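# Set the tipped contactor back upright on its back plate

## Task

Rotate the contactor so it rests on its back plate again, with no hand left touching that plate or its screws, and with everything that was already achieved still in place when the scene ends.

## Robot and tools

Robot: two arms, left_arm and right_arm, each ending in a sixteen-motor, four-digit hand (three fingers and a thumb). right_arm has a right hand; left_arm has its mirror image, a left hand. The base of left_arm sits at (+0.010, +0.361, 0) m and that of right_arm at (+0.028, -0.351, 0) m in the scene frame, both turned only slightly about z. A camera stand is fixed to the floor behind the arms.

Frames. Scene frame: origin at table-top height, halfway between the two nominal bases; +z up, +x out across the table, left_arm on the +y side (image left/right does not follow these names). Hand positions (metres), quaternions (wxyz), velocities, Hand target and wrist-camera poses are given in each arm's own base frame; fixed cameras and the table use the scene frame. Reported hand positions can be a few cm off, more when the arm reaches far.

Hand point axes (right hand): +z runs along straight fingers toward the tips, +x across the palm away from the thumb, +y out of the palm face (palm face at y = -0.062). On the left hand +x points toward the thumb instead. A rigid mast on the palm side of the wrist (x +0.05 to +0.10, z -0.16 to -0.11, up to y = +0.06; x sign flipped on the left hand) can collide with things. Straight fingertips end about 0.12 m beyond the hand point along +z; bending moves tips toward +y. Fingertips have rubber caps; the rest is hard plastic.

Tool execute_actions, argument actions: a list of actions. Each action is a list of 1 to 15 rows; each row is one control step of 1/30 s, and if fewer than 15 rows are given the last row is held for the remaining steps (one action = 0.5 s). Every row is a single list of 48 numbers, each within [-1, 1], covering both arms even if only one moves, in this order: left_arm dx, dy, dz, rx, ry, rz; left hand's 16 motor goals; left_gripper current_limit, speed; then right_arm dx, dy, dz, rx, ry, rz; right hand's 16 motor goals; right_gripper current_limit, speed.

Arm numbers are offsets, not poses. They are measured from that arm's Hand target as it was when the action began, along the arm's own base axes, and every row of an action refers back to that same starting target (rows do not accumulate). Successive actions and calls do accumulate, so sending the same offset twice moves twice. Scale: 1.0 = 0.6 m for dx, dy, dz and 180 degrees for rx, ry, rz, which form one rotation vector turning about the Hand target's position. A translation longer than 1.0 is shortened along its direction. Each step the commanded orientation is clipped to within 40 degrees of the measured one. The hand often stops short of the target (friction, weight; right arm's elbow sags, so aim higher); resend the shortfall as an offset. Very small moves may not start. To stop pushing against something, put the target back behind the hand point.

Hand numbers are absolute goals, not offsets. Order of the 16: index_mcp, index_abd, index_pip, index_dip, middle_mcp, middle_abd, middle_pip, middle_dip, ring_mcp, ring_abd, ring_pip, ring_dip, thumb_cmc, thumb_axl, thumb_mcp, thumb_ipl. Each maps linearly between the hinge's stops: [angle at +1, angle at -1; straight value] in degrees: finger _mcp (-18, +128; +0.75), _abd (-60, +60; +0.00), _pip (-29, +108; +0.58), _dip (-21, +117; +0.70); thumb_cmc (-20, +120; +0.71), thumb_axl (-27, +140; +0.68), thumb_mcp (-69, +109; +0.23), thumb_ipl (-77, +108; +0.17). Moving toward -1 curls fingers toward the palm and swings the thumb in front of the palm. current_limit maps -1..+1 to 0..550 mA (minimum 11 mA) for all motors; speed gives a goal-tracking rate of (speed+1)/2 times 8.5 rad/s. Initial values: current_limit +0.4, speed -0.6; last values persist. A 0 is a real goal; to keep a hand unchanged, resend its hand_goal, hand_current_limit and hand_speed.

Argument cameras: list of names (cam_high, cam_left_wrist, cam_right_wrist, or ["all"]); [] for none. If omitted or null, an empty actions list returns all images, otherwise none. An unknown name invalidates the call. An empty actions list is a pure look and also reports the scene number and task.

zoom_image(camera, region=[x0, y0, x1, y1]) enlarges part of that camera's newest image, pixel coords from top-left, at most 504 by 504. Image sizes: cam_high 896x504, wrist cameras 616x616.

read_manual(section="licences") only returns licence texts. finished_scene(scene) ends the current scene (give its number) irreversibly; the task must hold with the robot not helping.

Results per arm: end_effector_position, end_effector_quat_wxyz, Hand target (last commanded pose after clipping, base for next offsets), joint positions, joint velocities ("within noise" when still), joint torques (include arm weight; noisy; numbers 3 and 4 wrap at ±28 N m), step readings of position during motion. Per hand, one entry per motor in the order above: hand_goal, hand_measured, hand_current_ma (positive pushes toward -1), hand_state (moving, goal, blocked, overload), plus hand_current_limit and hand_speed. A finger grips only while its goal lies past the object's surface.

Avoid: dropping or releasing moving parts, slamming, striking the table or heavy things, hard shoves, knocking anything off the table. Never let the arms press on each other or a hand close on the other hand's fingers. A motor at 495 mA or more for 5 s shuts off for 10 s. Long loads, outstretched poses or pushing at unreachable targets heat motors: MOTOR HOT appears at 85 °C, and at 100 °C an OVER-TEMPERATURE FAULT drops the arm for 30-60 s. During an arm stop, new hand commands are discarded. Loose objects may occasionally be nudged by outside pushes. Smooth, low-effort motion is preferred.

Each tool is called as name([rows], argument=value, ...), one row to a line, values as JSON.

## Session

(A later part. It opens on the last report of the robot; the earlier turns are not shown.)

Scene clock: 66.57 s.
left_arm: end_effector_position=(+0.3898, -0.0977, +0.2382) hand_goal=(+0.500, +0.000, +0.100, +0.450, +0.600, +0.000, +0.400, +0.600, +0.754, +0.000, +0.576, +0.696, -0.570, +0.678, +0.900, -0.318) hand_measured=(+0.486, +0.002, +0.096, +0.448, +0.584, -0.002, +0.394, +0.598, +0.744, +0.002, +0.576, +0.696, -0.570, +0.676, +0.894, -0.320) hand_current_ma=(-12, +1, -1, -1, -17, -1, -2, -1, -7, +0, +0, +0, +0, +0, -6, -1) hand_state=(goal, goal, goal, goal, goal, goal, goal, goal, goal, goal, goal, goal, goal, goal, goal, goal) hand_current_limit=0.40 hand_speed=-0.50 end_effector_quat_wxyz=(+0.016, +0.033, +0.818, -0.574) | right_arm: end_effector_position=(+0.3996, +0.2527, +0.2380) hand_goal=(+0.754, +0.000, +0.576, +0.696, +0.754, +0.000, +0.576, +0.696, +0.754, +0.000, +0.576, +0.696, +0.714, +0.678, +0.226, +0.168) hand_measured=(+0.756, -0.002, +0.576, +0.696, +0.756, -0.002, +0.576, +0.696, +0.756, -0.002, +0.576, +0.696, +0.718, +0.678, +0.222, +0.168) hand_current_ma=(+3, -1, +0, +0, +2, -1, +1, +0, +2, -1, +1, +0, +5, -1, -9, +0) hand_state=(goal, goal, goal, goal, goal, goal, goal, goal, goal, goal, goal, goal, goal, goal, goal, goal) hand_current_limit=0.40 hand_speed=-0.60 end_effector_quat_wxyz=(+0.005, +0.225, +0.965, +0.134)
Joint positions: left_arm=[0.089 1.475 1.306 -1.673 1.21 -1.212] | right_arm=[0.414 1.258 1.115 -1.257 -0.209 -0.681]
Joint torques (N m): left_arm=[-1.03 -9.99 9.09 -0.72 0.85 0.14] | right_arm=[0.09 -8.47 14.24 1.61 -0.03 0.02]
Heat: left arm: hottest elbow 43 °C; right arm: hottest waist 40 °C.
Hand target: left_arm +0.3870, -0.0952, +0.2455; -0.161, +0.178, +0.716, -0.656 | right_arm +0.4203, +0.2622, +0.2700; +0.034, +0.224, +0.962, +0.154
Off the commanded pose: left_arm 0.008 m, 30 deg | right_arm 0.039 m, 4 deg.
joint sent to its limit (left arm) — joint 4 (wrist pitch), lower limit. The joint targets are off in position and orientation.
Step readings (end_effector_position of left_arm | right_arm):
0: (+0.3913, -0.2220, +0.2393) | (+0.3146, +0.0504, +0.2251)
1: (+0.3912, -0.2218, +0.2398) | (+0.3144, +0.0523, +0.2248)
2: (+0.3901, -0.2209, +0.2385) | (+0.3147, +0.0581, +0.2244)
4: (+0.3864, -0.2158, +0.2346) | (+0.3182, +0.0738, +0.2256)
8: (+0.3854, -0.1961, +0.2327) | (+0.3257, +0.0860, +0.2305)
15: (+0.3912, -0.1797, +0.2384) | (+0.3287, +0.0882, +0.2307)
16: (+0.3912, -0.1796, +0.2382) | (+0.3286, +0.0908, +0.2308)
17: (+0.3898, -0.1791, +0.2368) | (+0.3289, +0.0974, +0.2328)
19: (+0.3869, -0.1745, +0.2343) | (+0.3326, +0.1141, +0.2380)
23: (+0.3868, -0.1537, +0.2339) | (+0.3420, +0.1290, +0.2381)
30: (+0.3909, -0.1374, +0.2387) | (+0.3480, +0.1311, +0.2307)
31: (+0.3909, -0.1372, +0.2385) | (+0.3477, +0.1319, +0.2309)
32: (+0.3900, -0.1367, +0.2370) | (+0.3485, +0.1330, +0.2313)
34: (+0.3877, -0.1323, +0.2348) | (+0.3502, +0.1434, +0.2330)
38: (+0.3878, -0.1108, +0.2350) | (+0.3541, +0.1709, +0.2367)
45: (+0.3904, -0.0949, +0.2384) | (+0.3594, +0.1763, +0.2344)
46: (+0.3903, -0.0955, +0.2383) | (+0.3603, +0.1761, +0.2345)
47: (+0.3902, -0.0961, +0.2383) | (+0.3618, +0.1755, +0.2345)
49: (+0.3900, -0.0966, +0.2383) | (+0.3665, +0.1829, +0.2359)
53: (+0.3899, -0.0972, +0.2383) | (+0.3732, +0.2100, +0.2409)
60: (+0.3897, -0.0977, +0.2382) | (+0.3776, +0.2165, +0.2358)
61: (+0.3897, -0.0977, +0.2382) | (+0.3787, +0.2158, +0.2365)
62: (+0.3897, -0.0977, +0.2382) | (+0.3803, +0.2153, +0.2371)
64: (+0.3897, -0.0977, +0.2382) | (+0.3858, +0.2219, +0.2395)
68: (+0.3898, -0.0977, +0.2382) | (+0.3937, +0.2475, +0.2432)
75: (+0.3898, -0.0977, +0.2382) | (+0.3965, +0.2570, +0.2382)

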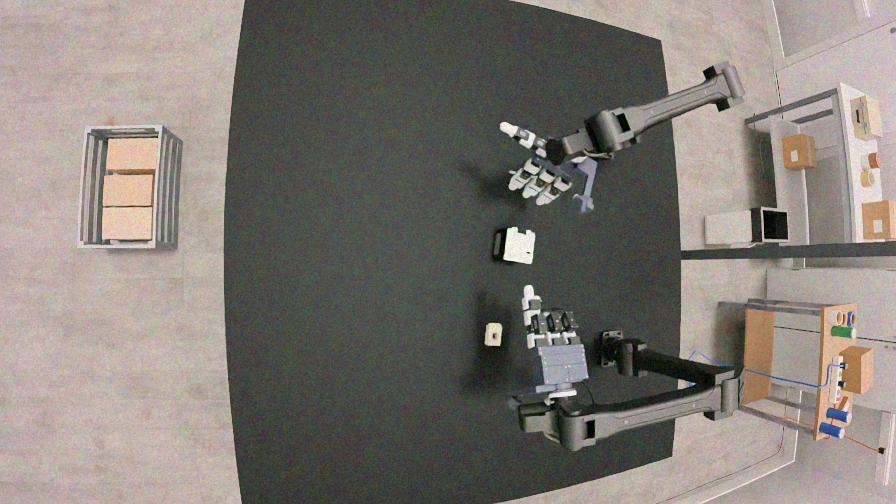

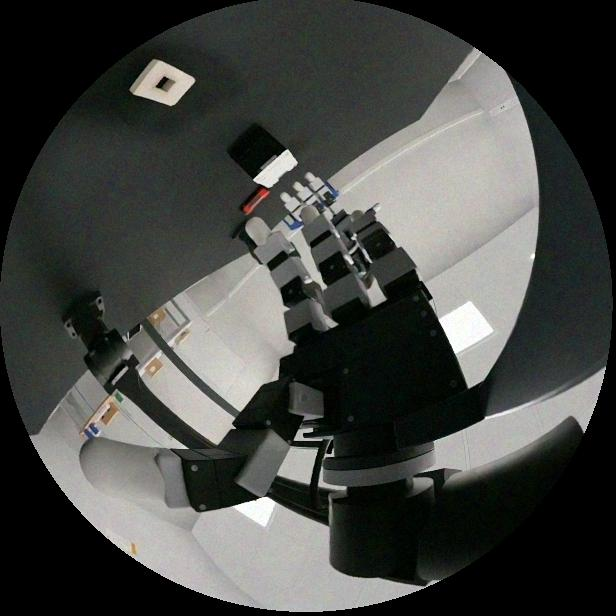

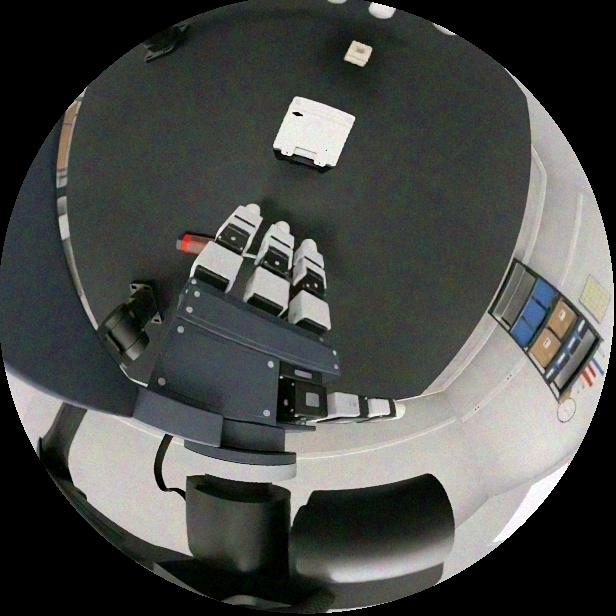

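execute_actions([
  [[0,0,0,0,0,0,0.5,0,0.1,0.45,0.6,0,0.4,0.6,0.754,0,0.576,0.696,-0.571,0.678,0.899,-0.319,0.4,-0.5,0.0373,0.0538,0,0,0,0,0.754,0,0.576,0.696,0.754,0,0.576,0.696,0.754,0,0.576,0.696,0.714,0.678,0.226,0.168,0.4,-0.6]],
  [[0,0,0,0,0,0,0.5,0,0.1,0.45,0.6,0,0.4,0.6,0.754,0,0.576,0.696,-0.571,0.678,0.899,-0.319,0.4,-0.5,0,0,-0.06,0,0,0,0.754,0,0.576,0.696,0.754,0,0.576,0.696,0.754,0,0.576,0.696,0.714,0.678,0.226,0.168,0.4,-0.6]],
  [[0,0,0,0,0,0,0.5,0,0.1,0.45,0.6,0,0.4,0.6,0.754,0,0.576,0.696,-0.571,0.678,0.899,-0.319,0.4,-0.5,0,0,-0.06,0,0,0,0.754,0,0.576,0.696,0.754,0,0.576,0.696,0.754,0,0.576,0.696,0.714,0.678,0.226,0.168,0.4,-0.6]],
], cameras=["cam_right_wrist","cam_high"])

Scene clock: 69.77 s.
left_arm: end_effector_position=(+0.3898, -0.0977, +0.2382) hand_goal=(+0.500, +0.000, +0.100, +0.450, +0.600, +0.000, +0.400, +0.600, +0.754, +0.000, +0.576, +0.696, -0.570, +0.678, +0.900, -0.318) hand_measured=(+0.486, +0.002, +0.096, +0.448, +0.584, -0.002, +0.394, +0.598, +0.744, +0.002, +0.576, +0.696, -0.570, +0.676, +0.894, -0.320) hand_current_ma=(-12, +1, -1, -1, -17, -1, -2, -1, -7, +0, +0, +0, +0, +0, -6, -1) hand_state=(goal, goal, goal, goal, goal, goal, goal, goal, goal, goal, goal, goal, goal, goal, goal, goal) hand_current_limit=0.40 hand_speed=-0.50 end_effector_quat_wxyz=(+0.016, +0.033, +0.818, -0.574) | right_arm: end_effector_position=(+0.4351, +0.2936, +0.1933) hand_goal=(+0.754, +0.000, +0.576, +0.696, +0.754, +0.000, +0.576, +0.696, +0.754, +0.000, +0.576, +0.696, +0.714, +0.678, +0.226, +0.168) hand_measured=(+0.756, -0.002, +0.576, +0.696, +0.756, -0.002, +0.576, +0.696, +0.756, -0.002, +0.576, +0.696, +0.718, +0.678, +0.222, +0.168) hand_current_ma=(+3, -1, +0, +0, +2, -1, +1, +0, +2, -1, +1, +0, +5, -1, -9, +0) hand_state=(goal, goal, goal, goal, goal, goal, goal, goal, goal, goal, goal, goal, goal, goal, goal, goal) hand_current_limit=0.40 hand_speed=-0.60 end_effector_quat_wxyz=(+0.024, +0.219, +0.964, +0.148)
Joint positions: left_arm=[0.089 1.475 1.306 -1.673 1.21 -1.212] | right_arm=[0.471 1.39 1.101 -1.052 -0.195 -0.631]
Joint torques (N m): left_arm=[-0.38 -10.29 9.22 -0.99 0.84 0.21] | right_arm=[0.26 -10.93 8.69 2 -0.03 0.03]
Heat: left arm: hottest elbow 44 °C; right arm: hottest waist 40 °C.
Hand target: left_arm +0.3870, -0.0952, +0.2455; -0.161, +0.178, +0.716, -0.656 | right_arm +0.4427, +0.2944, +0.1979; +0.034, +0.224, +0.962, +0.154
Off the commanded pose: left_arm 0.008 m, 30 deg | right_arm 0.009 m, 1 deg.
joint sent to its limit (left arm) — joint 4 (wrist pitch), lower limit. The joint targets are off in position and orientation.
Step readings (end_effector_position of left_arm | right_arm):
0: (+0.3898, -0.0977, +0.2382) | (+0.3996, +0.2527, +0.2380)
1: (+0.3898, -0.0977, +0.2382) | (+0.4000, +0.2527, +0.2388)
2: (+0.3898, -0.0977, +0.2382) | (+0.4011, +0.2534, +0.2388)
4: (+0.3898, -0.0977, +0.2382) | (+0.4074, +0.2584, +0.2416)
8: (+0.3898, -0.0977, +0.2382) | (+0.4189, +0.2776, +0.2447)
15: (+0.3898, -0.0977, +0.2382) | (+0.4202, +0.2877, +0.2376)
16: (+0.3898, -0.0977, +0.2382) | (+0.4203, +0.2876, +0.2377)
17: (+0.3898, -0.0977, +0.2382) | (+0.4215, +0.2881, +0.2383)
19: (+0.3898, -0.0977, +0.2382) | (+0.4273, +0.2901, +0.2409)
23: (+0.3898, -0.0977, +0.2382) | (+0.4350, +0.2939, +0.2426)
30: (+0.3898, -0.0977, +0.2382) | (+0.4346, +0.2935, +0.2333)
31: (+0.3898, -0.0977, +0.2382) | (+0.4347, +0.2936, +0.2320)
32: (+0.3898, -0.0977, +0.2382) | (+0.4356, +0.2940, +0.2311)
34: (+0.3898, -0.0977, +0.2382) | (+0.4363, +0.2943, +0.2246)
38: (+0.3898, -0.0977, +0.2382) | (+0.4325, +0.2924, +0.2034)
45: (+0.3898, -0.0977, +0.2382) | (+0.4345, +0.2934, +0.1930)
Images, in order (width x height): cam_high 896x504, cam_right_wrist 616x616.

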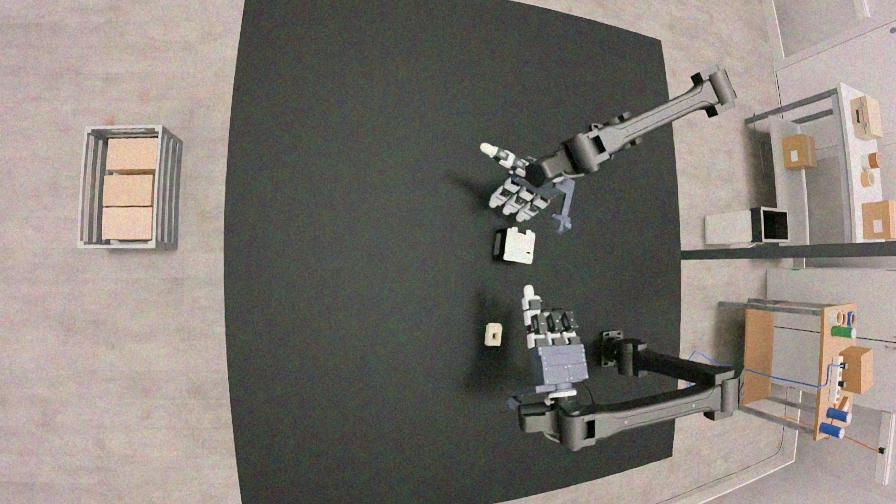

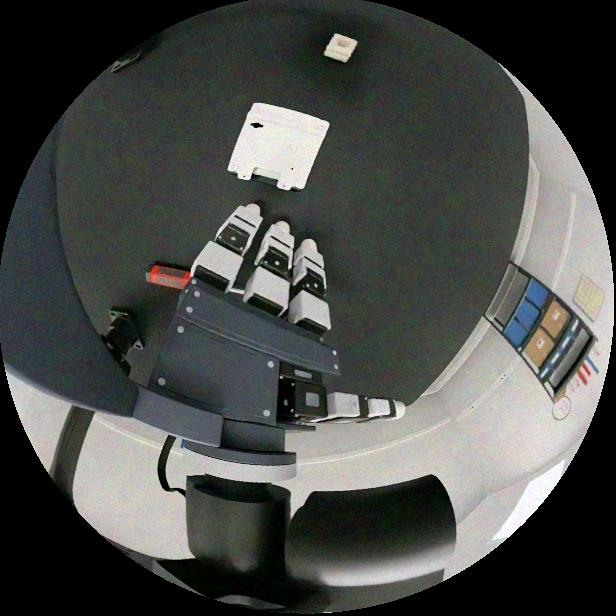

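execute_actions([
  [[0,0,0,0,0,0,0.5,0,0.1,0.45,0.6,0,0.4,0.6,0.754,0,0.576,0.696,-0.571,0.678,0.899,-0.319,0.4,-0.5,-0.02,-0.005,-0.02,0,0,0,0.754,0,0.576,0.696,0.754,0,0.576,0.696,0.754,0,0.576,0.696,0.714,0.678,0.226,0.168,0.6,-0.6]],
  [[0,0,0,0,0,0,0.5,0,0.1,0.45,0.6,0,0.4,0.6,0.754,0,0.576,0.696,-0.571,0.678,0.899,-0.319,0.4,-0.5,0,0,-0.04,0,0,0,0.754,0,0.576,0.696,0.754,0,0.576,0.696,0.754,0,0.576,0.696,0.714,0.678,0.226,0.168,0.6,-0.6]],
], cameras=["cam_right_wrist","cam_high"])

zoom_image(camera="cam_right_wrist", region=[200, 90, 370, 260])

Scene clock: 71.50 s.
left_arm: end_effector_position=(+0.3898, -0.0977, +0.2382) hand_goal=(+0.500, +0.000, +0.100, +0.450, +0.600, +0.000, +0.400, +0.600, +0.754, +0.000, +0.576, +0.696, -0.570, +0.678, +0.900, -0.318) hand_measured=(+0.486, +0.002, +0.096, +0.448, +0.584, -0.002, +0.394, +0.598, +0.744, +0.002, +0.576, +0.696, -0.570, +0.676, +0.894, -0.320) hand_current_ma=(-12, +1, -1, -1, -17, -1, -2, -1, -7, +0, +0, +0, +0, +0, -6, -1) hand_state=(goal, goal, goal, goal, goal, goal, goal, goal, goal, goal, goal, goal, goal, goal, goal, goal) hand_current_limit=0.40 hand_speed=-0.50 end_effector_quat_wxyz=(+0.016, +0.033, +0.818, -0.574) | right_arm: end_effector_position=(+0.4256, +0.2879, +0.1590) hand_goal=(+0.754, +0.000, +0.576, +0.696, +0.754, +0.000, +0.576, +0.696, +0.754, +0.000, +0.576, +0.696, +0.714, +0.678, +0.226, +0.168) hand_measured=(+0.756, -0.002, +0.576, +0.696, +0.756, -0.002, +0.576, +0.696, +0.756, -0.002, +0.576, +0.696, +0.718, +0.678, +0.222, +0.168) hand_current_ma=(+3, -1, +0, +0, +2, -1, +1, +0, +2, -1, +1, +0, +5, -1, -9, +0) hand_state=(goal, goal, goal, goal, goal, goal, goal, goal, goal, goal, goal, goal, goal, goal, goal, goal) hand_current_limit=0.60 hand_speed=-0.60 end_effector_quat_wxyz=(+0.026, +0.222, +0.963, +0.149)
Joint positions: left_arm=[0.089 1.475 1.306 -1.673 1.21 -1.212] | right_arm=[0.471 1.39 1.005 -0.951 -0.194 -0.625]
Joint torques (N m): left_arm=[-0.5 -9.88 9.2 -0.94 0.86 0.14] | right_arm=[0.79 -10.4 8.13 1.92 -0.01 0.03]
Heat: left arm: hottest elbow 44 °C; right arm: hottest waist 40 °C.
Hand target: left_arm +0.3870, -0.0952, +0.2455; -0.161, +0.178, +0.716, -0.656 | right_arm +0.4307, +0.2914, +0.1619; +0.035, +0.224, +0.962, +0.154
Off the commanded pose: left_arm 0.008 m, 30 deg | right_arm 0.007 m, 1 deg.
joint sent to its limit (left arm) — joint 4 (wrist pitch), lower limit. The joint targets are off in position and orientation.
Step readings (end_effector_position of left_arm | right_arm):
0: (+0.3898, -0.0977, +0.2382) | (+0.4351, +0.2936, +0.1933)
1: (+0.3898, -0.0977, +0.2382) | (+0.4347, +0.2934, +0.1926)
2: (+0.3898, -0.0977, +0.2382) | (+0.4352, +0.2936, +0.1925)
4: (+0.3898, -0.0977, +0.2382) | (+0.4342, +0.2930, +0.1880)
8: (+0.3898, -0.0977, +0.2382) | (+0.4269, +0.2889, +0.1739)
15: (+0.3898, -0.0977, +0.2382) | (+0.4260, +0.2883, +0.1711)
16: (+0.3898, -0.0977, +0.2382) | (+0.4262, +0.2884, +0.1712)
17: (+0.3898, -0.0977, +0.2382) | (+0.4267, +0.2886, +0.1706)
19: (+0.3898, -0.0977, +0.2382) | (+0.4276, +0.2891, +0.1683)
23: (+0.3898, -0.0977, +0.2382) | (+0.4251, +0.2877, +0.1602)
30: (+0.3898, -0.0977, +0.2382) | (+0.4254, +0.2878, +0.1588)
Images, in order (width x height): cam_high 896x504, cam_right_wrist 616x616.

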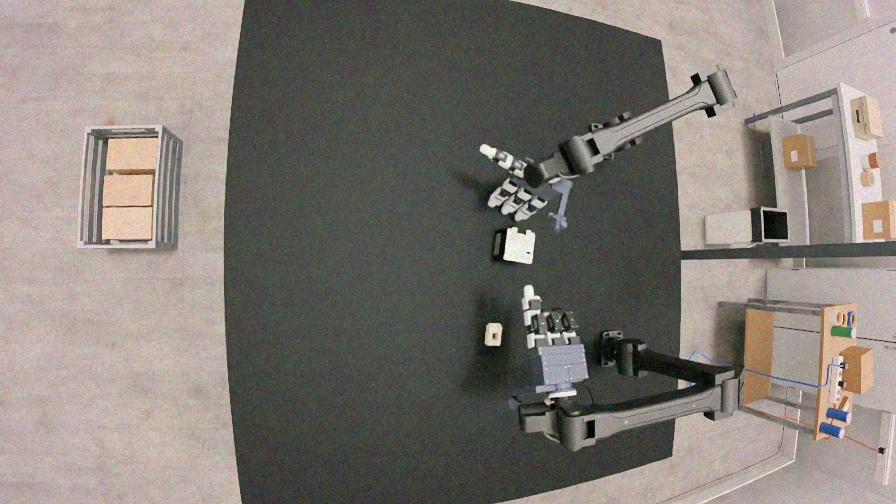

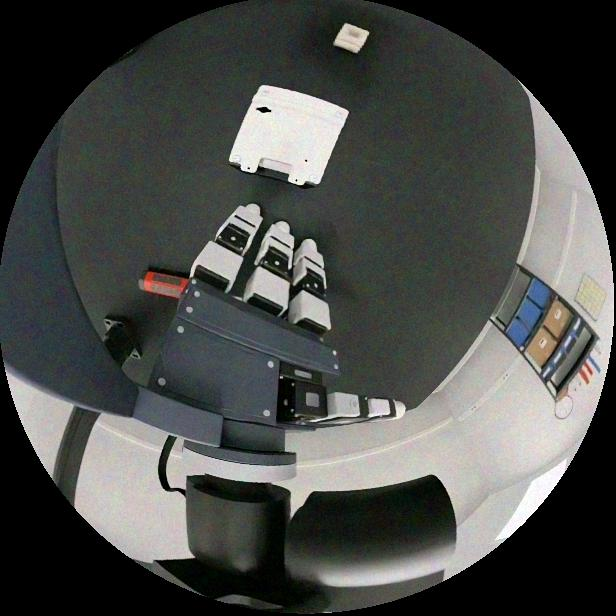

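Scaled by 2.965 from the camera's 616x616 image, which has a finer 880x880 frame.

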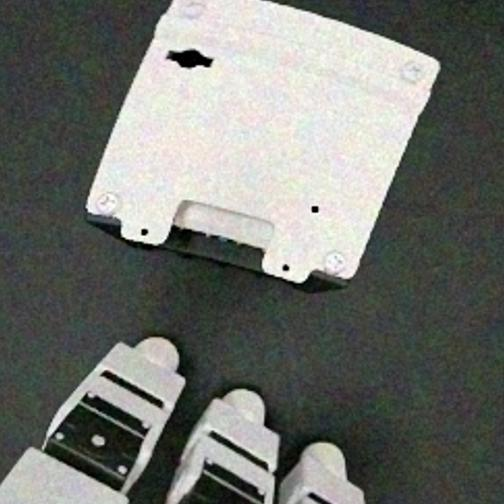

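execute_actions([
  [[0,0,0,0,0,0,0.5,0,0.1,0.45,0.6,0,0.4,0.6,0.754,0,0.576,0.696,-0.571,0.678,0.899,-0.319,0.4,-0.5,0,0.035,0,0,0,0,0.754,0,0.576,0.696,0.754,0,0.576,0.696,0.754,0,0.576,0.696,0.714,0.678,0.226,0.168,0.6,-0.6]],
  [[0,0,0,0,0,0,0.5,0,0.1,0.45,0.6,0,0.4,0.6,0.754,0,0.576,0.696,-0.571,0.678,0.899,-0.319,0.4,-0.5,0,0.035,0,0,0,0,0.754,0,0.576,0.696,0.754,0,0.576,0.696,0.754,0,0.576,0.696,0.714,0.678,0.226,0.168,0.6,-0.6]],
  [[0,0,0,0,0,0,0.5,0,0.1,0.45,0.6,0,0.4,0.6,0.754,0,0.576,0.696,-0.571,0.678,0.899,-0.319,0.4,-0.5,0,0.03,0,0,0,0,0.754,0,0.576,0.696,0.754,0,0.576,0.696,0.754,0,0.576,0.696,0.714,0.678,0.226,0.168,0.6,-0.6]],
], cameras=["cam_right_wrist","cam_high"])

zoom_image(camera="cam_right_wrist", region=[200, 90, 370, 260])

Scene clock: 73.90 s.
left_arm: end_effector_position=(+0.3898, -0.0977, +0.2382) hand_goal=(+0.500, +0.000, +0.100, +0.450, +0.600, +0.000, +0.400, +0.600, +0.754, +0.000, +0.576, +0.696, -0.570, +0.678, +0.900, -0.318) hand_measured=(+0.486, +0.002, +0.096, +0.448, +0.584, -0.002, +0.394, +0.598, +0.744, +0.002, +0.576, +0.696, -0.570, +0.676, +0.894, -0.320) hand_current_ma=(-12, +1, -1, -1, -17, -1, -2, -1, -7, +0, +0, +0, +0, +0, -6, -1) hand_state=(goal, goal, goal, goal, goal, goal, goal, goal, goal, goal, goal, goal, goal, goal, goal, goal) hand_current_limit=0.40 hand_speed=-0.50 end_effector_quat_wxyz=(+0.016, +0.033, +0.818, -0.574) | right_arm: end_effector_position=(+0.4211, +0.3260, +0.1534) hand_goal=(+0.754, +0.000, +0.576, +0.696, +0.754, +0.000, +0.576, +0.696, +0.754, +0.000, +0.576, +0.696, +0.714, +0.678, +0.226, +0.168) hand_measured=(+0.816, +0.032, +0.616, +0.714, +0.756, -0.002, +0.576, +0.696, +0.756, -0.002, +0.576, +0.696, +0.718, +0.678, +0.222, +0.168) hand_current_ma=(+215, +69, +109, +43, +2, -1, +1, +0, +2, -1, +1, +0, +5, -1, -9, +0) hand_state=(blocked, blocked, blocked, goal, goal, goal, goal, goal, goal, goal, goal, goal, goal, goal, goal, goal) hand_current_limit=0.60 hand_speed=-0.60 end_effector_quat_wxyz=(+0.029, +0.237, +0.961, +0.137)
Joint positions: left_arm=[0.089 1.475 1.306 -1.673 1.21 -1.212] | right_arm=[0.575 1.432 1.038 -0.935 -0.144 -0.496]
Joint torques (N m): left_arm=[-0.62 -10.81 9.43 -1.18 0.83 0.15] | right_arm=[1.9 -8.64 11.89 2.1 -0.69 -0.07]
Heat: left arm: hottest elbow 44 °C; right arm: hottest waist 40 °C.
Hand target: left_arm +0.3870, -0.0952, +0.2455; -0.161, +0.178, +0.716, -0.656 | right_arm +0.4307, +0.3514, +0.1619; +0.035, +0.224, +0.962, +0.154
Off the commanded pose: left_arm 0.008 m, 30 deg | right_arm 0.028 m, 2 deg.
joint sent to its limit (left arm) — joint 4 (wrist pitch), lower limit. The joint targets are off in position and orientation.
Step readings (end_effector_position of left_arm | right_arm):
0: (+0.3898, -0.0977, +0.2382) | (+0.4256, +0.2879, +0.1590)
1: (+0.3898, -0.0977, +0.2382) | (+0.4257, +0.2878, +0.1589)
2: (+0.3898, -0.0977, +0.2382) | (+0.4257, +0.2881, +0.1588)
4: (+0.3898, -0.0977, +0.2382) | (+0.4257, +0.2896, +0.1581)
8: (+0.3898, -0.0977, +0.2382) | (+0.4198, +0.3007, +0.1539)
15: (+0.3898, -0.0977, +0.2382) | (+0.4165, +0.3069, +0.1509)
16: (+0.3898, -0.0977, +0.2382) | (+0.4166, +0.3068, +0.1509)
17: (+0.3898, -0.0977, +0.2382) | (+0.4173, +0.3059, +0.1509)
19: (+0.3898, -0.0977, +0.2382) | (+0.4173, +0.3068, +0.1507)
23: (+0.3898, -0.0977, +0.2382) | (+0.4167, +0.3120, +0.1519)
30: (+0.3898, -0.0977, +0.2382) | (+0.4179, +0.3138, +0.1525)
31: (+0.3898, -0.0977, +0.2382) | (+0.4180, +0.3137, +0.1525)
32: (+0.3898, -0.0977, +0.2382) | (+0.4184, +0.3142, +0.1524)
34: (+0.3898, -0.0977, +0.2382) | (+0.4182, +0.3176, +0.1520)
38: (+0.3898, -0.0977, +0.2382) | (+0.4196, +0.3247, +0.1536)
45: (+0.3898, -0.0977, +0.2382) | (+0.4209, +0.3262, +0.1542)
Images, in order (width x height): cam_high 896x504, cam_right_wrist 616x616.

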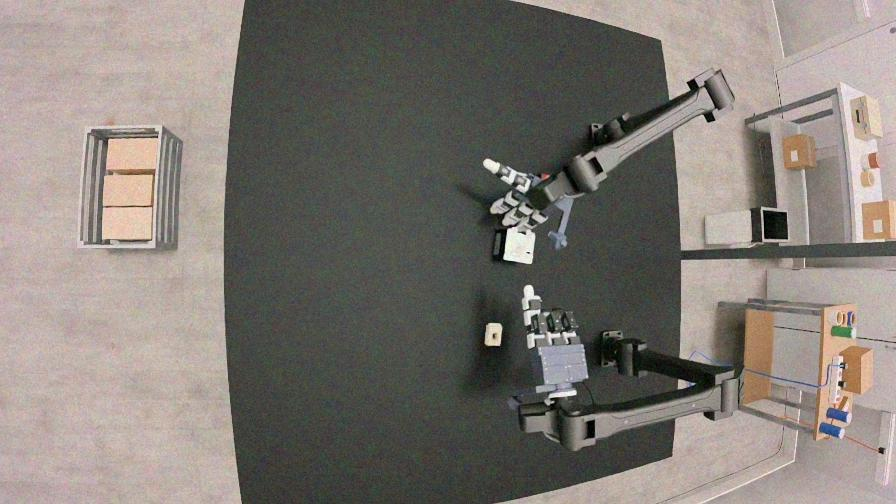

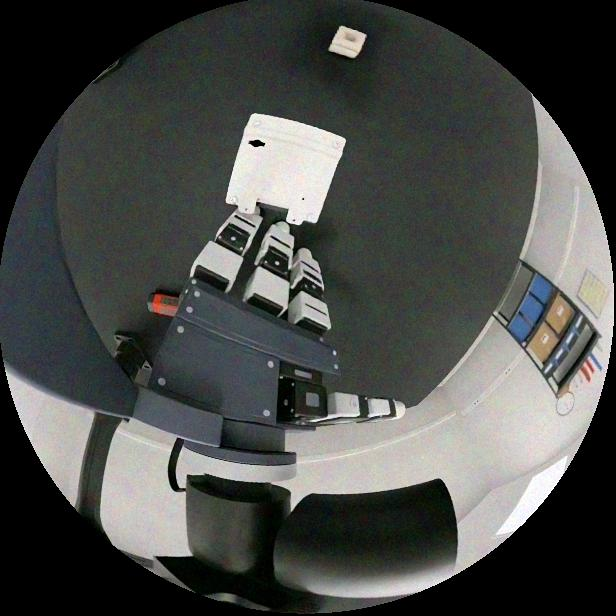

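Scaled by 2.965 from the camera's 616x616 image, which has a finer 880x880 frame.

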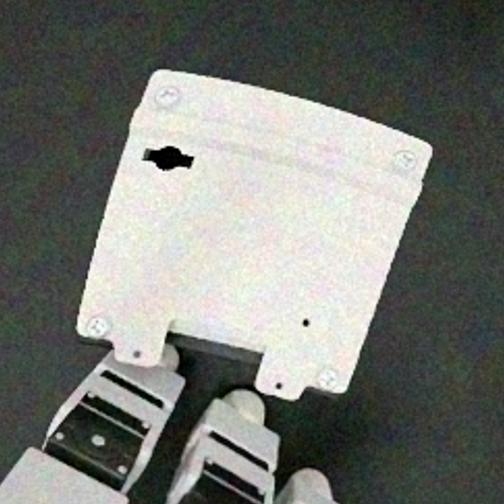

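execute_actions([
  [[0,0,0,0,0,0,0.5,0,0.1,0.45,0.6,0,0.4,0.6,0.754,0,0.576,0.696,-0.571,0.678,0.899,-0.319,0.4,-0.5,0,-0.02,0.035,0,0,0,0.754,0,0.576,0.696,0.754,0,0.576,0.696,0.754,0,0.576,0.696,0.714,0.678,0.226,0.168,0.6,-0.6]],
  [[0,0,0,0,0,0,0.5,0,0.1,0.45,0.6,0,0.4,0.6,0.754,0,0.576,0.696,-0.571,0.678,0.899,-0.319,0.4,-0.5,0,0.04,0,0,0,0,0.754,0,0.576,0.696,0.754,0,0.576,0.696,0.754,0,0.576,0.696,0.714,0.678,0.226,0.168,0.6,-0.6]],
  [[0,0,0,0,0,0,0.5,0,0.1,0.45,0.6,0,0.4,0.6,0.754,0,0.576,0.696,-0.571,0.678,0.899,-0.319,0.4,-0.5,0,0.03,0,0,0,0,0.754,0,0.576,0.696,0.754,0,0.576,0.696,0.754,0,0.576,0.696,0.714,0.678,0.226,0.168,0.6,-0.6]],
], cameras=["cam_right_wrist","cam_high"])

zoom_image(camera="cam_right_wrist", region=[200, 90, 370, 260])

Scene clock: 79.37 s.
left_arm: end_effector_position=(+0.3898, -0.0977, +0.2382) hand_goal=(+0.500, +0.000, +0.100, +0.450, +0.600, +0.000, +0.400, +0.600, +0.754, +0.000, +0.576, +0.696, -0.570, +0.678, +0.900, -0.318) hand_measured=(+0.486, +0.002, +0.096, +0.448, +0.584, -0.002, +0.394, +0.598, +0.744, +0.002, +0.576, +0.696, -0.570, +0.676, +0.894, -0.320) hand_current_ma=(-12, +1, -1, -1, -17, -1, -2, -1, -7, +0, +0, +0, +0, +0, -6, -1) hand_state=(goal, goal, goal, goal, goal, goal, goal, goal, goal, goal, goal, goal, goal, goal, goal, goal) hand_current_limit=0.40 hand_speed=-0.50 end_effector_quat_wxyz=(+0.016, +0.033, +0.818, -0.574) | right_arm: end_effector_position=(+0.4183, +0.3544, +0.1607) hand_goal=(+0.754, +0.000, +0.576, +0.696, +0.754, +0.000, +0.576, +0.696, +0.754, +0.000, +0.576, +0.696, +0.714, +0.678, +0.226, +0.168) hand_measured=(+0.758, +0.004, +0.580, +0.698, +0.776, +0.004, +0.586, +0.700, +0.830, +0.020, +0.614, +0.710, +0.718, +0.678, +0.222, +0.168) hand_current_ma=(+7, +4, +5, +3, +58, +4, +21, +7, +274, +37, +105, +30, +5, -1, -9, +0) hand_state=(goal, goal, goal, goal, blocked, goal, goal, goal, blocked, goal, blocked, goal, goal, goal, goal, goal) hand_current_limit=0.60 hand_speed=-0.60 end_effector_quat_wxyz=(+0.026, +0.227, +0.965, +0.131)
Joint positions: left_arm=[0.089 1.475 1.306 -1.673 1.21 -1.212] | right_arm=[0.63 1.465 1.1 -0.971 -0.132 -0.463]
Joint torques (N m): left_arm=[-0.32 -10.46 9.14 -0.98 0.85 0.14] | right_arm=[1.9 -10.05 13.87 1.48 -0.55 0.14]
Heat: left arm: hottest elbow 44 °C; right arm: hottest waist 40 °C.
Hand target: left_arm +0.3870, -0.0952, +0.2455; -0.161, +0.178, +0.716, -0.656 | right_arm +0.4307, +0.3815, +0.1829; +0.034, +0.224, +0.962, +0.154
Off the commanded pose: left_arm 0.008 m, 30 deg | right_arm 0.037 m, 3 deg.
joint sent to its limit (left arm) — joint 4 (wrist pitch), lower limit. The joint targets are off in position and orientation.
Step readings (end_effector_position of left_arm | right_arm):
0: (+0.3898, -0.0977, +0.2382) | (+0.4211, +0.3260, +0.1534)
1: (+0.3898, -0.0977, +0.2382) | (+0.4211, +0.3260, +0.1534)
2: (+0.3898, -0.0977, +0.2382) | (+0.4211, +0.3260, +0.1534)
4: (+0.3898, -0.0977, +0.2382) | (+0.4210, +0.3262, +0.1539)
8: (+0.3898, -0.0977, +0.2382) | (+0.4171, +0.3280, +0.1535)
15: (+0.3898, -0.0977, +0.2382) | (+0.4135, +0.3308, +0.1532)
16: (+0.3898, -0.0977, +0.2382) | (+0.4134, +0.3307, +0.1532)
17: (+0.3898, -0.0977, +0.2382) | (+0.4138, +0.3311, +0.1539)
19: (+0.3898, -0.0977, +0.2382) | (+0.4152, +0.3326, +0.1552)
23: (+0.3898, -0.0977, +0.2382) | (+0.4170, +0.3401, +0.1583)
30: (+0.3898, -0.0977, +0.2382) | (+0.4169, +0.3422, +0.1586)
31: (+0.3898, -0.0977, +0.2382) | (+0.4173, +0.3424, +0.1593)
32: (+0.3898, -0.0977, +0.2382) | (+0.4175, +0.3430, +0.1591)
34: (+0.3898, -0.0977, +0.2382) | (+0.4178, +0.3456, +0.1600)
38: (+0.3898, -0.0977, +0.2382) | (+0.4176, +0.3520, +0.1604)
45: (+0.3898, -0.0977, +0.2382) | (+0.4178, +0.3542, +0.1600)
Images, in order (width x height): cam_high 896x504, cam_right_wrist 616x616.

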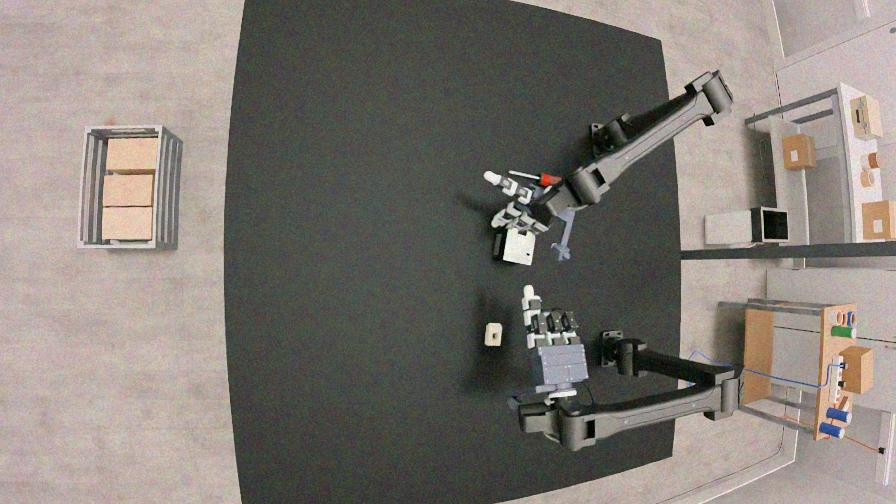

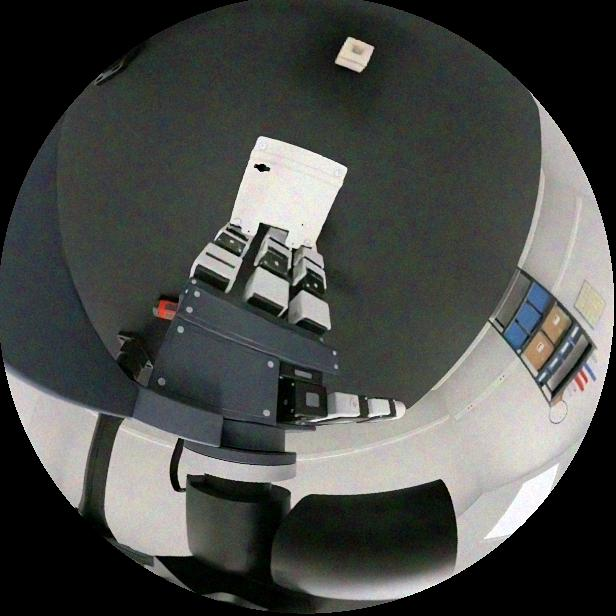

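Scaled by 2.965 from the camera's 616x616 image, which has a finer 880x880 frame.

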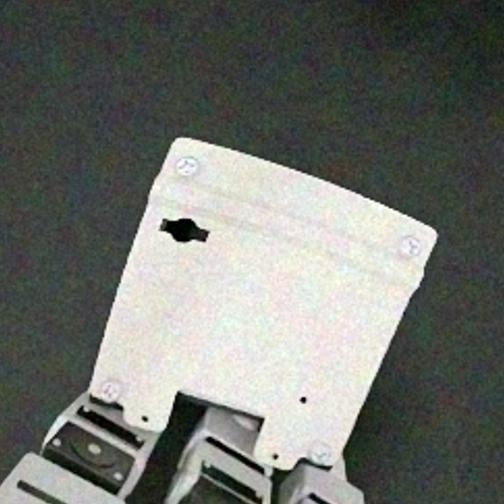

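execute_actions([
  [[0,0,0,0,0,0,0.5,0,0.1,0.45,0.6,0,0.4,0.6,0.754,0,0.576,0.696,-0.571,0.678,0.899,-0.319,0.4,-0.5,0,0.02,0,0,0,0,0.754,0,0.576,0.696,0.754,0,0.576,0.696,0.754,0,0.576,0.696,0.714,0.678,0.226,0.168,0.7,-0.6]],
  [[0,0,0,0,0,0,0.5,0,0.1,0.45,0.6,0,0.4,0.6,0.754,0,0.576,0.696,-0.571,0.678,0.899,-0.319,0.4,-0.5,0,0.02,0,0,0,0,0.754,0,0.576,0.696,0.754,0,0.576,0.696,0.754,0,0.576,0.696,0.714,0.678,0.226,0.168,0.7,-0.6]],
], cameras=["cam_right_wrist","cam_high"])

zoom_image(camera="cam_right_wrist", region=[200, 90, 370, 260])

zoom_image(camera="cam_high", region=[470, 150, 610, 290])

Scene clock: 80.97 s.
left_arm: end_effector_position=(+0.3898, -0.0977, +0.2382) hand_goal=(+0.500, +0.000, +0.100, +0.450, +0.600, +0.000, +0.400, +0.600, +0.754, +0.000, +0.576, +0.696, -0.570, +0.678, +0.900, -0.318) hand_measured=(+0.486, +0.002, +0.096, +0.448, +0.584, -0.002, +0.394, +0.598, +0.744, +0.002, +0.576, +0.696, -0.570, +0.676, +0.894, -0.320) hand_current_ma=(-12, +1, -1, -1, -17, -1, -2, -1, -7, +0, +0, +0, +0, +0, -6, -1) hand_state=(goal, goal, goal, goal, goal, goal, goal, goal, goal, goal, goal, goal, goal, goal, goal, goal) hand_current_limit=0.40 hand_speed=-0.50 end_effector_quat_wxyz=(+0.016, +0.033, +0.818, -0.574) | right_arm: end_effector_position=(+0.4162, +0.3754, +0.1560) hand_goal=(+0.754, +0.000, +0.576, +0.696, +0.754, +0.000, +0.576, +0.696, +0.754, +0.000, +0.576, +0.696, +0.714, +0.678, +0.226, +0.168) hand_measured=(+0.758, +0.004, +0.578, +0.698, +0.798, +0.000, +0.598, +0.708, +0.834, +0.020, +0.616, +0.710, +0.718, +0.678, +0.222, +0.168) hand_current_ma=(+6, +6, +4, +3, +140, -1, +53, +22, +295, +41, +114, +32, +5, -1, -9, +0) hand_state=(goal, goal, goal, goal, blocked, goal, blocked, goal, blocked, blocked, blocked, goal, goal, goal, goal, goal) hand_current_limit=0.70 hand_speed=-0.60 end_effector_quat_wxyz=(+0.021, +0.229, +0.965, +0.125)
Joint positions: left_arm=[0.089 1.475 1.306 -1.673 1.21 -1.212] | right_arm=[0.673 1.504 1.135 -0.979 -0.12 -0.419]
Joint torques (N m): left_arm=[-0.32 -10.7 9.25 -0.98 0.85 0.21] | right_arm=[1.79 -11.11 14.23 1.76 -0.54 0.14]
Heat: left arm: hottest elbow 44 °C; right arm: hottest waist 40 °C.
Hand target: left_arm +0.3870, -0.0952, +0.2455; -0.161, +0.178, +0.716, -0.656 | right_arm +0.4307, +0.4054, +0.1829; +0.034, +0.224, +0.962, +0.154
Off the commanded pose: left_arm 0.008 m, 30 deg | right_arm 0.043 m, 4 deg.
joint sent to its limit (left arm) — joint 4 (wrist pitch), lower limit. The joint targets are off in position and orientation.
Step readings (end_effector_position of left_arm | right_arm):
0: (+0.3898, -0.0977, +0.2382) | (+0.4183, +0.3544, +0.1607)
1: (+0.3898, -0.0977, +0.2382) | (+0.4177, +0.3550, +0.1607)
2: (+0.3898, -0.0977, +0.2382) | (+0.4179, +0.3548, +0.1598)
4: (+0.3898, -0.0977, +0.2382) | (+0.4182, +0.3560, +0.1607)
8: (+0.3898, -0.0977, +0.2382) | (+0.4172, +0.3626, +0.1603)
15: (+0.3898, -0.0977, +0.2382) | (+0.4175, +0.3652, +0.1592)
16: (+0.3898, -0.0977, +0.2382) | (+0.4170, +0.3658, +0.1592)
17: (+0.3898, -0.0977, +0.2382) | (+0.4172, +0.3656, +0.1584)
19: (+0.3898, -0.0977, +0.2382) | (+0.4176, +0.3667, +0.1592)
23: (+0.3898, -0.0977, +0.2382) | (+0.4165, +0.3722, +0.1579)
30: (+0.3898, -0.0977, +0.2382) | (+0.4162, +0.3755, +0.1560)
Images, in order (width x height): cam_high 896x504, cam_right_wrist 616x616.

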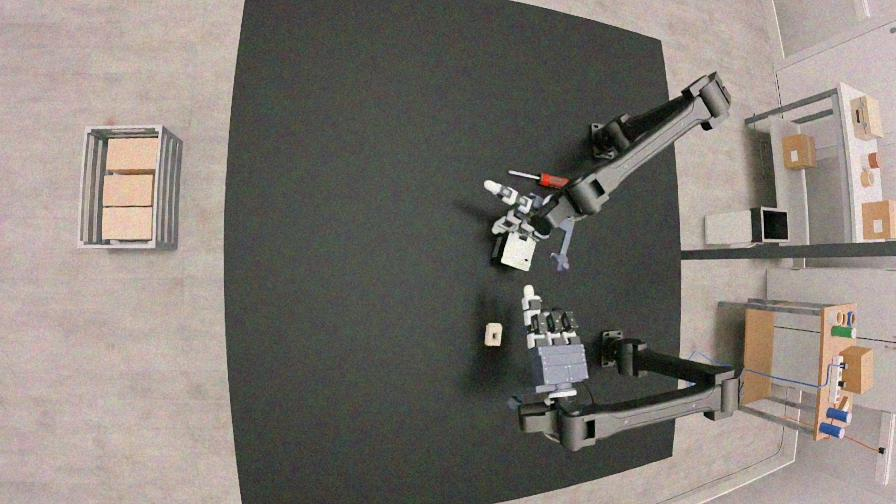

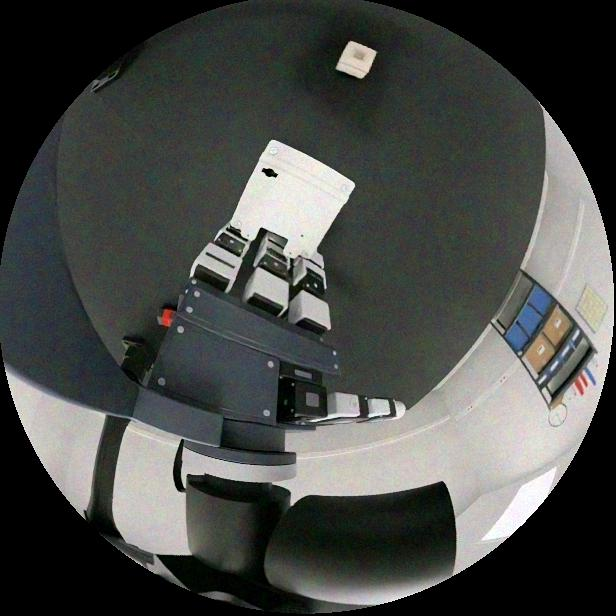

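Scaled by 2.965 from the camera's 616x616 image, which has a finer 880x880 frame.

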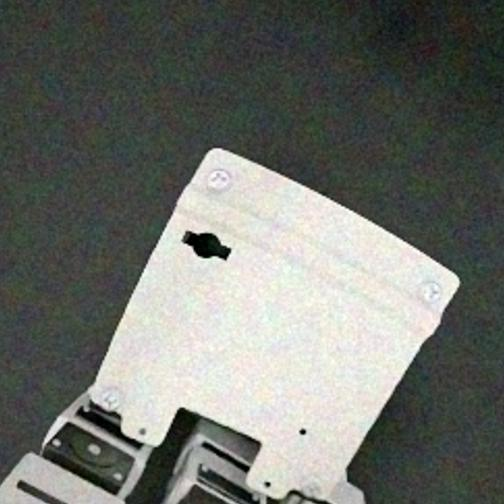

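Scaled by 3.600 from the camera's 896x504 image, which has a finer 1280x720 frame.

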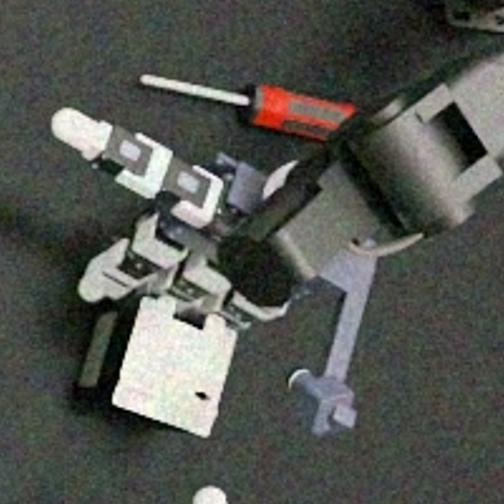

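execute_actions([
  [[0,0,0,0,0,0,0.5,0,0.1,0.45,0.6,0,0.4,0.6,0.754,0,0.576,0.696,-0.571,0.678,0.899,-0.319,0.4,-0.5,0,0.02,0.005,0,0,0,0.754,0,0.576,0.696,0.754,0,0.576,0.696,0.754,0,0.576,0.696,0.714,0.678,0.226,0.168,0.7,-0.6]],
  [[0,0,0,0,0,0,0.5,0,0.1,0.45,0.6,0,0.4,0.6,0.754,0,0.576,0.696,-0.571,0.678,0.899,-0.319,0.4,-0.5,0,0.02,0.005,0,0,0,0.754,0,0.576,0.696,0.754,0,0.576,0.696,0.754,0,0.576,0.696,0.714,0.678,0.226,0.168,0.7,-0.6]],
], cameras=["cam_right_wrist","cam_high"])

zoom_image(camera="cam_right_wrist", region=[200, 90, 370, 260])

zoom_image(camera="cam_high", region=[470, 150, 610, 290])

Scene clock: 82.63 s.
left_arm: end_effector_position=(+0.3898, -0.0977, +0.2382) hand_goal=(+0.500, +0.000, +0.100, +0.450, +0.600, +0.000, +0.400, +0.600, +0.754, +0.000, +0.576, +0.696, -0.570, +0.678, +0.900, -0.318) hand_measured=(+0.486, +0.002, +0.096, +0.448, +0.584, -0.002, +0.394, +0.598, +0.744, +0.002, +0.576, +0.696, -0.570, +0.676, +0.894, -0.320) hand_current_ma=(-12, +1, -1, -1, -17, -1, -2, -1, -7, +0, +0, +0, +0, +0, -6, -1) hand_state=(goal, goal, goal, goal, goal, goal, goal, goal, goal, goal, goal, goal, goal, goal, goal, goal) hand_current_limit=0.40 hand_speed=-0.50 end_effector_quat_wxyz=(+0.016, +0.033, +0.818, -0.574) | right_arm: end_effector_position=(+0.4167, +0.3980, +0.1555) hand_goal=(+0.754, +0.000, +0.576, +0.696, +0.754, +0.000, +0.576, +0.696, +0.754, +0.000, +0.576, +0.696, +0.714, +0.678, +0.226, +0.168) hand_measured=(+0.758, +0.010, +0.578, +0.698, +0.808, -0.002, +0.602, +0.708, +0.820, +0.018, +0.614, +0.710, +0.718, +0.678, +0.222, +0.168) hand_current_ma=(+5, +18, +4, +3, +179, -2, +64, +23, +230, +35, +101, +32, +5, -1, -9, +0) hand_state=(goal, goal, goal, goal, blocked, goal, blocked, goal, blocked, goal, blocked, goal, goal, goal, goal, goal) hand_current_limit=0.70 hand_speed=-0.60 end_effector_quat_wxyz=(+0.019, +0.231, +0.965, +0.121)
Joint positions: left_arm=[0.089 1.475 1.306 -1.673 1.21 -1.212] | right_arm=[0.713 1.544 1.183 -0.99 -0.109 -0.376]
Joint torques (N m): left_arm=[-0.79 -10.29 9.39 -0.81 0.85 0.14] | right_arm=[1.73 -12.34 14.87 1.57 -0.51 0.08]
Heat: left arm: hottest elbow 44 °C; right arm: hottest waist 40 °C.
Hand target: left_arm +0.3870, -0.0952, +0.2455; -0.161, +0.178, +0.716, -0.656 | right_arm +0.4307, +0.4295, +0.1889; +0.034, +0.224, +0.962, +0.154
Off the commanded pose: left_arm 0.008 m, 30 deg | right_arm 0.048 m, 4 deg.
joint sent to its limit (left arm) — joint 4 (wrist pitch), lower limit. The joint targets are off in position and orientation.
Step readings (end_effector_position of left_arm | right_arm):
0: (+0.3898, -0.0977, +0.2382) | (+0.4162, +0.3754, +0.1560)
1: (+0.3898, -0.0977, +0.2382) | (+0.4163, +0.3754, +0.1560)
2: (+0.3898, -0.0977, +0.2382) | (+0.4168, +0.3756, +0.1559)
4: (+0.3898, -0.0977, +0.2382) | (+0.4169, +0.3769, +0.1567)
8: (+0.3898, -0.0977, +0.2382) | (+0.4167, +0.3832, +0.1560)
15: (+0.3898, -0.0977, +0.2382) | (+0.4167, +0.3867, +0.1565)
16: (+0.3898, -0.0977, +0.2382) | (+0.4167, +0.3867, +0.1565)
17: (+0.3898, -0.0977, +0.2382) | (+0.4171, +0.3867, +0.1562)
19: (+0.3898, -0.0977, +0.2382) | (+0.4166, +0.3884, +0.1561)
23: (+0.3898, -0.0977, +0.2382) | (+0.4170, +0.3943, +0.1559)
30: (+0.3898, -0.0977, +0.2382) | (+0.4167, +0.3981, +0.1555)
Images, in order (width x height): cam_high 896x504, cam_right_wrist 616x616.

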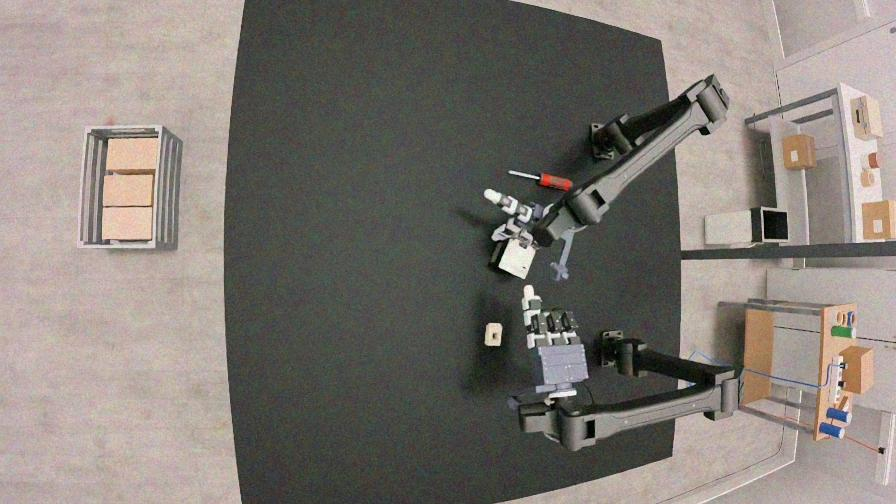

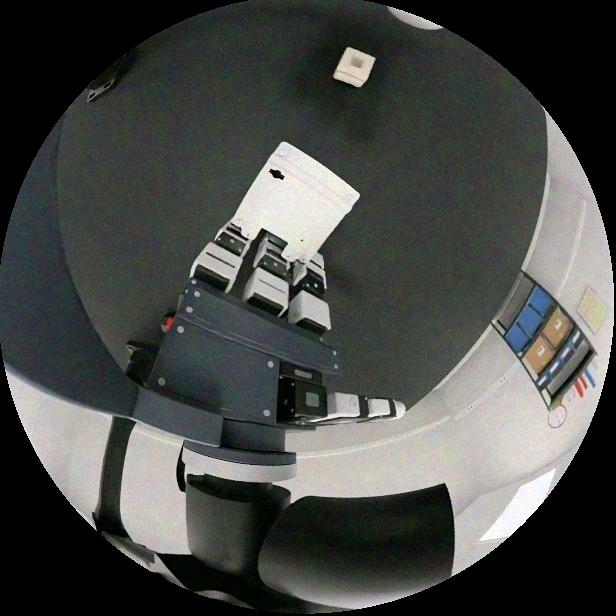

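Scaled by 2.965 from the camera's 616x616 image, which has a finer 880x880 frame.

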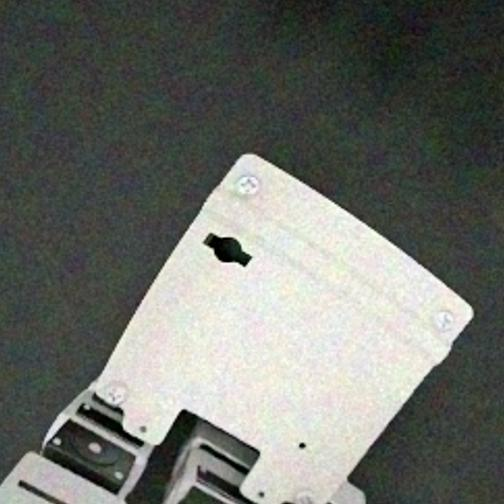

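Scaled by 3.600 from the camera's 896x504 image, which has a finer 1280x720 frame.

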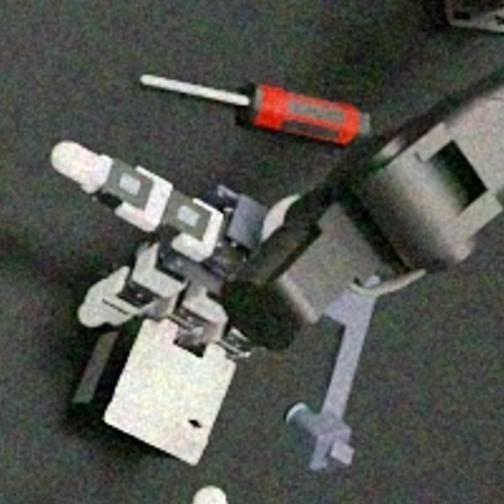

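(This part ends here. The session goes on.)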